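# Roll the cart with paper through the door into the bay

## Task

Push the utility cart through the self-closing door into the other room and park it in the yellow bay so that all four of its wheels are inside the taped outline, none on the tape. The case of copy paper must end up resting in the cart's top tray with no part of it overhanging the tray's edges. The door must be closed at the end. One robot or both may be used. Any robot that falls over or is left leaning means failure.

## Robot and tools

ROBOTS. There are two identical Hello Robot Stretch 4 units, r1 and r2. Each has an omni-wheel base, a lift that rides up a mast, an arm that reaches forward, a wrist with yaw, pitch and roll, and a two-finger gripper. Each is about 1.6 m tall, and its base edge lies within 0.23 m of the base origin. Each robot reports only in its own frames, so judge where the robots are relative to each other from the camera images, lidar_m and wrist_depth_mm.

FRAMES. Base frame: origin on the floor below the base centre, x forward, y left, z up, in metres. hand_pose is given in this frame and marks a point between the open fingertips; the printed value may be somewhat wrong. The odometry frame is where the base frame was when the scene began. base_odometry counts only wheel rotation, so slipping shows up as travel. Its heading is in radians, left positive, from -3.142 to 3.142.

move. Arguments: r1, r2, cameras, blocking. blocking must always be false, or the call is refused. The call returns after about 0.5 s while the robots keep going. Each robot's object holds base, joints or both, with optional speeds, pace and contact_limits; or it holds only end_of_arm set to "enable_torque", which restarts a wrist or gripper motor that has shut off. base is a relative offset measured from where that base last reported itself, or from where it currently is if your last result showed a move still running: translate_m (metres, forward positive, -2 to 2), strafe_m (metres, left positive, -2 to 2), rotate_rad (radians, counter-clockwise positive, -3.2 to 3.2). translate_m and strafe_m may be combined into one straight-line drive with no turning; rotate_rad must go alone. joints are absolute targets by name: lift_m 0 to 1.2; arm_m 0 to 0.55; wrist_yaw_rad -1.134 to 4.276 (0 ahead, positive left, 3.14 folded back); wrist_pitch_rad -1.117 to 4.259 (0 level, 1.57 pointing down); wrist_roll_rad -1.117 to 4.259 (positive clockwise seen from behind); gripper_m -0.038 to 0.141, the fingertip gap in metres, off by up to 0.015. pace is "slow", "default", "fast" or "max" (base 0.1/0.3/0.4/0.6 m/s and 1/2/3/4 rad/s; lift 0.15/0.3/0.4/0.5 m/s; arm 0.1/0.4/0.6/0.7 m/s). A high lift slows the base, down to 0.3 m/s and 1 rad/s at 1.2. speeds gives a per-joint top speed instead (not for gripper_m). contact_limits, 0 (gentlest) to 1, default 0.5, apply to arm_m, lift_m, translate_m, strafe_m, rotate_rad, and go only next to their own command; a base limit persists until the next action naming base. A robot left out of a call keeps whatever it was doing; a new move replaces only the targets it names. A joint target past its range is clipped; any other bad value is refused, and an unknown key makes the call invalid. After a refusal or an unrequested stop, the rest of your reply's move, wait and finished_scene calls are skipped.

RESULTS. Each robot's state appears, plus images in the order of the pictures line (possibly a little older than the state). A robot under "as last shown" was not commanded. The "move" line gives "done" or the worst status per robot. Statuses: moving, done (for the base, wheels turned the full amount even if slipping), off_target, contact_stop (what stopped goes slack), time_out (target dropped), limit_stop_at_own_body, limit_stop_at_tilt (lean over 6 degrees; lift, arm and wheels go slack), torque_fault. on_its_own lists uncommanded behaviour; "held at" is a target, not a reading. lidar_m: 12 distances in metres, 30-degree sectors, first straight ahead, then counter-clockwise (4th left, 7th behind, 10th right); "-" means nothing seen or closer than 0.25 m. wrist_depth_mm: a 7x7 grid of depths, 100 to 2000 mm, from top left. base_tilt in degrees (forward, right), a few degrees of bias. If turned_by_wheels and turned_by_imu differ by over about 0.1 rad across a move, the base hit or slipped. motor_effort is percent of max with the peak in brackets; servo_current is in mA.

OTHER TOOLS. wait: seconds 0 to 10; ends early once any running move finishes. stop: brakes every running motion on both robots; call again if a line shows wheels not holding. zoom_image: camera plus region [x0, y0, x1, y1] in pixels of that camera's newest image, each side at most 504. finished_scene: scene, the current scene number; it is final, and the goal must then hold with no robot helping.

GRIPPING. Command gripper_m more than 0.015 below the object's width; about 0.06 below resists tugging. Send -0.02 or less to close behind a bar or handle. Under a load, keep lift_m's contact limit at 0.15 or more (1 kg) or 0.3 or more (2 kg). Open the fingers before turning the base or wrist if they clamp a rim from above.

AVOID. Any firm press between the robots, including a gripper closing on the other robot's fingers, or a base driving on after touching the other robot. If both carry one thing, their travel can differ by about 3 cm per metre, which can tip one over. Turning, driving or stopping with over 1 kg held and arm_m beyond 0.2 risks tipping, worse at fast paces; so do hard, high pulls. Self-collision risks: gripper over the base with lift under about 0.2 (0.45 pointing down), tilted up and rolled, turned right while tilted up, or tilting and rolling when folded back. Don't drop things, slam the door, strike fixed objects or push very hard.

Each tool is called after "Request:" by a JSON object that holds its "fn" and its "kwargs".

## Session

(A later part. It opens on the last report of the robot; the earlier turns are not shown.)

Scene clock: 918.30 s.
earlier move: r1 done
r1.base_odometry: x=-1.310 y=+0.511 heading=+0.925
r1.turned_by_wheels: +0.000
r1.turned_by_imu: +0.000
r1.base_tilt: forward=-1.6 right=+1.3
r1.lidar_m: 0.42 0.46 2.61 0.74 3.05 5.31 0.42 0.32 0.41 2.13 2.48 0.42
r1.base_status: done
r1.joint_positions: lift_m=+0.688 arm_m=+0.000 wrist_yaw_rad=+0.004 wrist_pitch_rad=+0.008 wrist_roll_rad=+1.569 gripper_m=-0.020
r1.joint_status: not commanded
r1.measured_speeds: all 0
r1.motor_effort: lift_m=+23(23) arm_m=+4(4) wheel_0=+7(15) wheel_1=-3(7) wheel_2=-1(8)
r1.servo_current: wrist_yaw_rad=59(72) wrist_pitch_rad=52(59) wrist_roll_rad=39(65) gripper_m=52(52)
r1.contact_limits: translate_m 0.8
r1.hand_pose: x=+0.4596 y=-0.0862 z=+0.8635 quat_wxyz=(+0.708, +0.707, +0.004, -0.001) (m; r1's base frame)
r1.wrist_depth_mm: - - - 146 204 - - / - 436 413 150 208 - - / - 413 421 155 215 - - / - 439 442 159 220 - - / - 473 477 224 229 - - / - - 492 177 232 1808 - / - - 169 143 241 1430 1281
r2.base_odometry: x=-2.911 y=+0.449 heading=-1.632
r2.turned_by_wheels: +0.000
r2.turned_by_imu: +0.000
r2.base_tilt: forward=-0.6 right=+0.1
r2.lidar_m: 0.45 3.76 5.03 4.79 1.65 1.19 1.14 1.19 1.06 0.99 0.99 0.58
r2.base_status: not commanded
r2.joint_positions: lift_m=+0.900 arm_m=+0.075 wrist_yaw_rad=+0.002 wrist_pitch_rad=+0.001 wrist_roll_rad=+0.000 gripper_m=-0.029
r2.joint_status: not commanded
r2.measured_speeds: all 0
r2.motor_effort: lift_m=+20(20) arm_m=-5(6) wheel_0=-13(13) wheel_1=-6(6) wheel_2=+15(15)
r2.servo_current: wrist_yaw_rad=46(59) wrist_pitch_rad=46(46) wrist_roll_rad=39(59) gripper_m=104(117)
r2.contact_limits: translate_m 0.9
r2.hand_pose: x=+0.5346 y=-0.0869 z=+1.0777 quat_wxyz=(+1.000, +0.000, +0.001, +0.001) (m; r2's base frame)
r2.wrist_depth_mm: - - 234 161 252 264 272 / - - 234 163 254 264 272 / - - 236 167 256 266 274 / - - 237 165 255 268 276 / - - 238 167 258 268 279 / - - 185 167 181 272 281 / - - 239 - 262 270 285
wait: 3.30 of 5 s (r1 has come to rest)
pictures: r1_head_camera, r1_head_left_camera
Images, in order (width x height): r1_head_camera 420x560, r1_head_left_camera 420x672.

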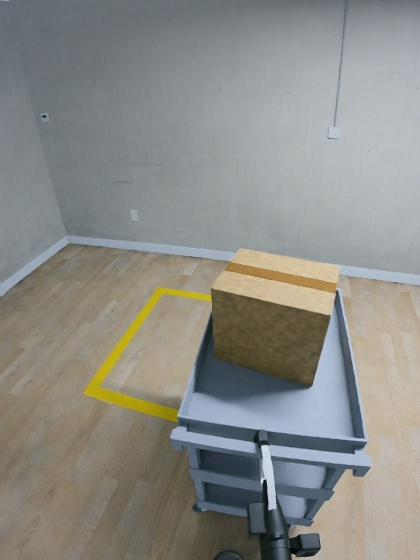

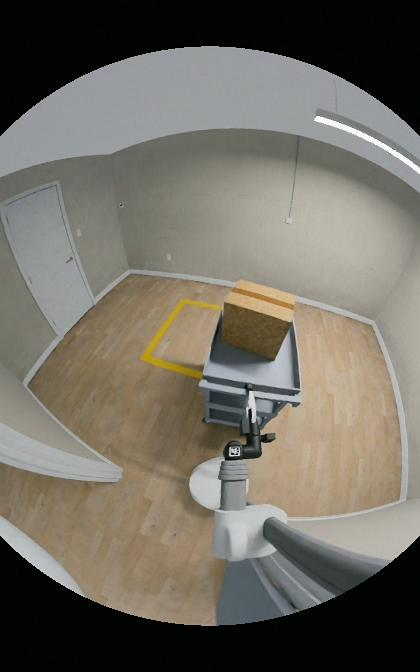

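Request:
{"fn": "move", "kwargs": {"blocking": false, "r1": {"base":{"translate_m":0.07,"strafe_m":-0.15},"pace":"slow","contact_limits":{"translate_m":0.8}}}}

Request:
{"fn": "wait", "kwargs": {"seconds": 5}}

Request:
{"fn": "move", "kwargs": {"blocking": false, "r1": {"base":{"rotate_rad":0.22},"pace":"slow","contact_limits":{"rotate_rad":0.8}}}}

Request:
{"fn": "wait", "kwargs": {"seconds": 3}}

Request:
{"fn": "move", "kwargs": {"blocking": false, "r1": {"base":{"translate_m":0.08,"strafe_m":-0.15},"pace":"slow","contact_limits":{"translate_m":0.8}}}}

Request:
{"fn": "wait", "kwargs": {"seconds": 5, "cameras": ["r1_head_camera","r1_head_left_camera"]}}

Scene clock: 928.30 s.
move: r1 moving
r1.base_odometry: x=-1.298 y=+0.508 heading=+0.926
r1.turned_by_wheels: +0.000
r1.turned_by_imu: +0.000
r1.base_tilt: forward=-1.6 right=+1.3
r1.lidar_m: 0.41 0.45 2.61 0.76 3.04 5.34 0.42 0.32 0.46 2.13 2.49 0.41
r1.base_status: translate_m moving; strafe_m moving
r1.joint_positions: lift_m=+0.688 arm_m=+0.000 wrist_yaw_rad=+0.004 wrist_pitch_rad=+0.008 wrist_roll_rad=+1.569 gripper_m=-0.020
r1.joint_status: not commanded
r1.measured_speeds: translate_m=+0.021 strafe_m=-0.045 rotate_rad=+0.002 lift_m=+0.000 arm_m=+0.000 wrist_yaw_rad=+0.000 wrist_pitch_rad=+0.000 wrist_roll_rad=+0.000
r1.motor_effort: lift_m=+23(23) arm_m=+4(4) wheel_0=+10(13) wheel_1=-4(6) wheel_2=-3(5)
r1.servo_current: wrist_yaw_rad=46(65) wrist_pitch_rad=52(59) wrist_roll_rad=59(65) gripper_m=52(52)
r1.contact_limits: translate_m 0.8
r1.hand_pose: x=+0.4596 y=-0.0862 z=+0.8635 quat_wxyz=(+0.708, +0.707, +0.004, -0.001) (m; r1's base frame)
r1.wrist_depth_mm: - - - 147 205 - - / - 459 433 151 210 - - / - 413 415 156 216 - - / - 439 442 160 220 - - / - 473 469 224 228 - - / - 517 488 176 232 1756 - / - - 170 144 240 1464 -
r2: as last shown
r2.lidar_m: 0.49 3.72 4.98 4.79 1.67 1.18 1.14 1.18 1.04 0.99 0.97 0.60
r2.motor_effort: lift_m=+20(20) arm_m=-5(6) wheel_0=-12(13) wheel_1=-6(6) wheel_2=+15(15)
r2.servo_current: wrist_yaw_rad=46(52) wrist_pitch_rad=46(52) wrist_roll_rad=59(59) gripper_m=104(117)
r2.contact_limits: translate_m 0.9
r2.wrist_depth_mm: - - 233 162 252 263 272 / - - 234 163 254 263 273 / - - 235 166 254 265 276 / - - 236 165 255 267 277 / - - 237 167 258 268 279 / - - 186 167 181 271 281 / - - 239 - 260 268 283
pictures: none

Scene clock: 930.73 s.
earlier move: r1 done
r1.base_odometry: x=-1.149 y=+0.476 heading=+0.925
r1.turned_by_wheels: -0.001
r1.turned_by_imu: -0.001
r1.base_tilt: forward=-1.6 right=+1.3
r1.lidar_m: 0.38 0.42 2.73 0.91 3.17 5.57 0.33 0.32 0.68 2.00 2.32 0.44
r1.base_status: done
r1.joint_positions: lift_m=+0.688 arm_m=+0.000 wrist_yaw_rad=+0.003 wrist_pitch_rad=+0.008 wrist_roll_rad=+1.569 gripper_m=-0.020
r1.joint_status: not commanded
r1.measured_speeds: all 0
r1.motor_effort: lift_m=+23(23) arm_m=+4(4) wheel_0=+4(13) wheel_1=-3(6) wheel_2=-3(7)
r1.servo_current: wrist_yaw_rad=52(78) wrist_pitch_rad=46(59) wrist_roll_rad=52(72) gripper_m=46(59)
r1.contact_limits: translate_m 0.8
r1.hand_pose: x=+0.4595 y=-0.0867 z=+0.8635 quat_wxyz=(+0.708, +0.707, +0.004, -0.002) (m; r1's base frame)
r1.wrist_depth_mm: - - - 168 229 1708 - / - - - 169 230 1863 - / - 427 427 229 230 - - / - 439 439 230 232 - - / - 459 459 231 232 - - / - 473 469 179 232 - - / - 488 178 143 235 127 -
r2.base_odometry: x=-2.911 y=+0.449 heading=-1.632
r2.turned_by_wheels: +0.000
r2.turned_by_imu: +0.000
r2.base_tilt: forward=-0.5 right=+0.1
r2.lidar_m: 0.48 3.72 5.02 4.82 1.69 1.22 1.14 1.20 1.06 1.01 0.97 0.58
r2.base_status: not commanded
r2.joint_positions: lift_m=+0.900 arm_m=+0.075 wrist_yaw_rad=+0.002 wrist_pitch_rad=+0.001 wrist_roll_rad=+0.000 gripper_m=-0.029
r2.joint_status: not commanded
r2.measured_speeds: all 0
r2.motor_effort: lift_m=+20(20) arm_m=-5(6) wheel_0=-12(13) wheel_1=-5(6) wheel_2=+15(15)
r2.servo_current: wrist_yaw_rad=46(59) wrist_pitch_rad=46(52) wrist_roll_rad=46(59) gripper_m=111(117)
r2.contact_limits: translate_m 0.9
r2.hand_pose: x=+0.5346 y=-0.0869 z=+1.0777 quat_wxyz=(+1.000, +0.000, +0.001, +0.001) (m; r2's base frame)
r2.wrist_depth_mm: - - 234 162 252 264 272 / - - 235 163 253 264 274 / - - 236 166 254 266 274 / - - 237 165 255 268 277 / - - 238 167 257 268 277 / - - 185 167 181 272 279 / - - 238 - 263 268 282
wait: 2.43 of 5 s (r1 has come to rest)
pictures: none

Scene clock: 931.23 s.
move: r1 moving
r1.base_odometry: x=-1.148 y=+0.476 heading=+1.049
r1.turned_by_wheels: +0.124
r1.turned_by_imu: +0.124
r1.base_tilt: forward=-1.6 right=+1.3
r1.lidar_m: 0.40 2.95 2.49 0.91 3.46 6.24 0.32 0.39 0.87 2.04 2.52 0.40
r1.base_status: rotate_rad moving
r1.joint_positions: lift_m=+0.688 arm_m=+0.000 wrist_yaw_rad=-0.010 wrist_pitch_rad=+0.008 wrist_roll_rad=+1.569 gripper_m=-0.020
r1.joint_status: not commanded
r1.measured_speeds: translate_m=-0.001 strafe_m=+0.001 rotate_rad=+0.462 lift_m=+0.000 arm_m=+0.000 wrist_yaw_rad=+0.000 wrist_pitch_rad=+0.000 wrist_roll_rad=+0.000
r1.motor_effort: lift_m=+23(23) arm_m=+4(4) wheel_0=-12(15) wheel_1=-4(7) wheel_2=-11(13)
r1.servo_current: wrist_yaw_rad=59(65) wrist_pitch_rad=52(59) wrist_roll_rad=46(65) gripper_m=52(52)
r1.contact_limits: rotate_rad 0.8
r1.hand_pose: x=+0.4583 y=-0.0904 z=+0.8635 quat_wxyz=(+0.708, +0.707, -0.001, -0.007) (m; r1's base frame)
r1.wrist_depth_mm: - - - 160 216 1618 - / - - - 162 220 - - / - 424 424 165 224 - - / - 445 445 166 227 - - / - 466 466 168 230 - - / - 488 480 174 182 - - / - - 181 143 237 128 -
r2: as last shown
r2.base_tilt: forward=-0.6 right=+0.1
r2.lidar_m: 0.48 3.71 5.03 4.79 1.68 1.21 1.14 1.19 1.04 1.00 0.92 0.58
r2.motor_effort: lift_m=+20(20) arm_m=-5(6) wheel_0=-12(13) wheel_1=-6(6) wheel_2=+15(15)
r2.servo_current: wrist_yaw_rad=39(59) wrist_pitch_rad=39(46) wrist_roll_rad=59(59) gripper_m=111(111)
r2.contact_limits: translate_m 0.9
r2.wrist_depth_mm: - - 233 162 252 263 273 / - - 234 163 254 265 274 / - - 236 166 256 265 277 / - - 236 165 255 268 277 / - - 237 168 258 270 278 / - - 185 167 181 272 282 / - - 238 - 262 270 282
pictures: none

Scene clock: 931.97 s.
earlier move: r1 done
r1.base_odometry: x=-1.149 y=+0.476 heading=+1.144
r1.turned_by_wheels: +0.095
r1.turned_by_imu: +0.095
r1.base_tilt: forward=-1.6 right=+1.2
r1.lidar_m: 0.41 2.87 1.45 0.90 3.76 0.45 0.31 0.43 1.08 2.08 0.43 0.40
r1.base_status: done
r1.joint_positions: lift_m=+0.688 arm_m=+0.000 wrist_yaw_rad=-0.009 wrist_pitch_rad=+0.008 wrist_roll_rad=+1.569 gripper_m=-0.020
r1.joint_status: not commanded
r1.measured_speeds: all 0
r1.motor_effort: lift_m=+23(23) arm_m=+1(4) wheel_0=-6(15) wheel_1=-4(7) wheel_2=-5(13)
r1.servo_current: wrist_yaw_rad=59(72) wrist_pitch_rad=52(59) wrist_roll_rad=59(65) gripper_m=46(52)
r1.contact_limits: rotate_rad 0.8
r1.hand_pose: x=+0.4584 y=-0.0901 z=+0.8635 quat_wxyz=(+0.708, +0.707, +0.000, -0.006) (m; r1's base frame)
r1.wrist_depth_mm: - 410 402 - 190 - - / - 382 392 - 199 - - / - 418 418 145 207 - - / - 455 452 - 217 - - / - 508 496 160 226 - - / - - 517 180 183 1661 - / - - 179 139 247 127 1281
r2.base_odometry: x=-2.911 y=+0.449 heading=-1.632
r2.turned_by_wheels: +0.000
r2.turned_by_imu: +0.000
r2.base_tilt: forward=-0.6 right=+0.1
r2.lidar_m: 0.47 3.73 5.01 4.80 1.66 1.19 1.15 1.19 1.04 0.99 0.91 0.59
r2.base_status: not commanded
r2.joint_positions: lift_m=+0.900 arm_m=+0.075 wrist_yaw_rad=+0.002 wrist_pitch_rad=+0.001 wrist_roll_rad=+0.000 gripper_m=-0.029
r2.joint_status: not commanded
r2.measured_speeds: all 0
r2.motor_effort: lift_m=+20(20) arm_m=-5(6) wheel_0=-13(13) wheel_1=-5(6) wheel_2=+15(15)
r2.servo_current: wrist_yaw_rad=52(59) wrist_pitch_rad=39(46) wrist_roll_rad=52(59) gripper_m=111(111)
r2.contact_limits: translate_m 0.9
r2.hand_pose: x=+0.5346 y=-0.0869 z=+1.0777 quat_wxyz=(+1.000, +0.000, +0.001, +0.001) (m; r2's base frame)
r2.wrist_depth_mm: - - 233 162 252 263 273 / - - 234 163 252 264 273 / - - 236 166 254 265 276 / - - 237 165 255 267 276 / - - 238 167 257 268 279 / - - 185 167 181 271 281 / - - 240 - 262 268 283
wait: 0.73 of 3 s (r1 has come to rest)
pictures: none

Scene clock: 932.47 s.
move: r1 moving
r1.base_odometry: x=-1.136 y=+0.477 heading=+1.144
r1.turned_by_wheels: +0.000
r1.turned_by_imu: +0.000
r1.base_tilt: forward=-1.6 right=+1.2
r1.lidar_m: 0.41 2.83 1.48 0.91 3.80 0.47 0.32 0.43 1.11 2.08 0.45 0.40
r1.base_status: translate_m moving; strafe_m moving
r1.joint_positions: lift_m=+0.688 arm_m=+0.000 wrist_yaw_rad=-0.003 wrist_pitch_rad=+0.008 wrist_roll_rad=+1.569 gripper_m=-0.020
r1.joint_status: not commanded
r1.measured_speeds: translate_m=+0.022 strafe_m=-0.043 rotate_rad=-0.001 lift_m=+0.000 arm_m=+0.000 wrist_yaw_rad=+0.012 wrist_pitch_rad=+0.000 wrist_roll_rad=+0.000
r1.motor_effort: lift_m=+23(23) arm_m=+0(1) wheel_0=+10(10) wheel_1=-2(7) wheel_2=-6(9)
r1.servo_current: wrist_yaw_rad=52(78) wrist_pitch_rad=59(59) wrist_roll_rad=39(52) gripper_m=46(52)
r1.contact_limits: translate_m 0.8
r1.hand_pose: x=+0.4590 y=-0.0882 z=+0.8635 quat_wxyz=(+0.708, +0.707, +0.002, -0.004) (m; r1's base frame)
r1.wrist_depth_mm: - 387 373 - 187 - - / - 382 387 - 195 - - / - 415 418 - 204 - - / - 455 452 - 216 - - / - 508 500 158 225 1708 - / - - - 183 232 1618 - / - - 180 141 179 1464 1255
r2: as last shown
r2.lidar_m: 0.48 3.72 5.03 4.82 1.70 1.23 1.12 1.20 1.06 1.00 0.96 0.58
r2.motor_effort: lift_m=+20(20) arm_m=-5(5) wheel_0=-12(13) wheel_1=-5(6) wheel_2=+15(15)
r2.servo_current: wrist_yaw_rad=39(52) wrist_pitch_rad=46(46) wrist_roll_rad=46(52) gripper_m=104(111)
r2.contact_limits: translate_m 0.9
r2.wrist_depth_mm: - - 233 162 252 263 273 / - - 233 163 253 264 273 / - - 235 166 254 265 274 / - - 236 165 256 267 276 / - - 239 167 258 268 278 / - - 185 167 181 271 281 / - - 239 - 263 270 285
pictures: none

Scene clock: 934.93 s.
earlier move: r1 done
r1.base_odometry: x=-0.979 y=+0.487 heading=+1.144
r1.turned_by_wheels: +0.000
r1.turned_by_imu: +0.001
r1.base_tilt: forward=-1.6 right=+1.3
r1.lidar_m: 0.42 2.95 2.08 1.05 3.84 0.41 0.45 0.63 1.60 1.98 2.46 0.38
r1.base_status: done
r1.joint_positions: lift_m=+0.688 arm_m=+0.000 wrist_yaw_rad=+0.005 wrist_pitch_rad=+0.008 wrist_roll_rad=+1.569 gripper_m=-0.020
r1.joint_status: not commanded
r1.measured_speeds: all 0
r1.motor_effort: lift_m=+23(23) arm_m=-2(3) wheel_0=+6(16) wheel_1=-3(7) wheel_2=+2(9)
r1.servo_current: wrist_yaw_rad=52(78) wrist_pitch_rad=52(59) wrist_roll_rad=39(65) gripper_m=52(52)
r1.contact_limits: translate_m 0.8
r1.hand_pose: x=+0.4597 y=-0.0859 z=+0.8635 quat_wxyz=(+0.708, +0.707, +0.005, -0.001) (m; r1's base frame)
r1.wrist_depth_mm: - 384 370 - 184 - - / - 377 387 133 193 - - / - 410 415 - 202 - - / - 459 455 - 214 - - / - 512 492 156 224 - - / - - - 185 232 1756 - / - - 179 139 180 1464 1308
r2.base_odometry: x=-2.911 y=+0.449 heading=-1.632
r2.turned_by_wheels: +0.000
r2.turned_by_imu: +0.000
r2.base_tilt: forward=-0.6 right=+0.1
r2.lidar_m: 0.49 3.73 5.01 4.79 1.66 1.19 1.13 1.20 1.06 0.98 0.98 0.59
r2.base_status: not commanded
r2.joint_positions: lift_m=+0.900 arm_m=+0.075 wrist_yaw_rad=+0.002 wrist_pitch_rad=+0.001 wrist_roll_rad=+0.000 gripper_m=-0.029
r2.joint_status: not commanded
r2.measured_speeds: all 0
r2.motor_effort: lift_m=+20(20) arm_m=-6(6) wheel_0=-12(13) wheel_1=-5(6) wheel_2=+15(15)
r2.servo_current: wrist_yaw_rad=46(59) wrist_pitch_rad=39(52) wrist_roll_rad=46(59) gripper_m=104(117)
r2.contact_limits: translate_m 0.9
r2.hand_pose: x=+0.5346 y=-0.0869 z=+1.0777 quat_wxyz=(+1.000, +0.000, +0.001, +0.001) (m; r2's base frame)
r2.wrist_depth_mm: - - 233 161 251 262 273 / - - 234 163 253 264 273 / - - 236 166 255 265 274 / - - 236 165 256 266 276 / - - 238 168 257 268 279 / - - 186 167 181 272 282 / - - 239 - 260 270 283
wait: 2.47 of 5 s (r1 has come to rest)
pictures: r1_head_camera, r1_head_left_camera
Images, in order (width x height): r1_head_camera 420x560, r1_head_left_camera 420x672.

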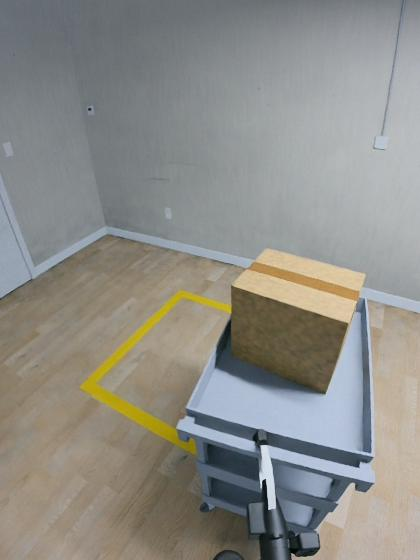

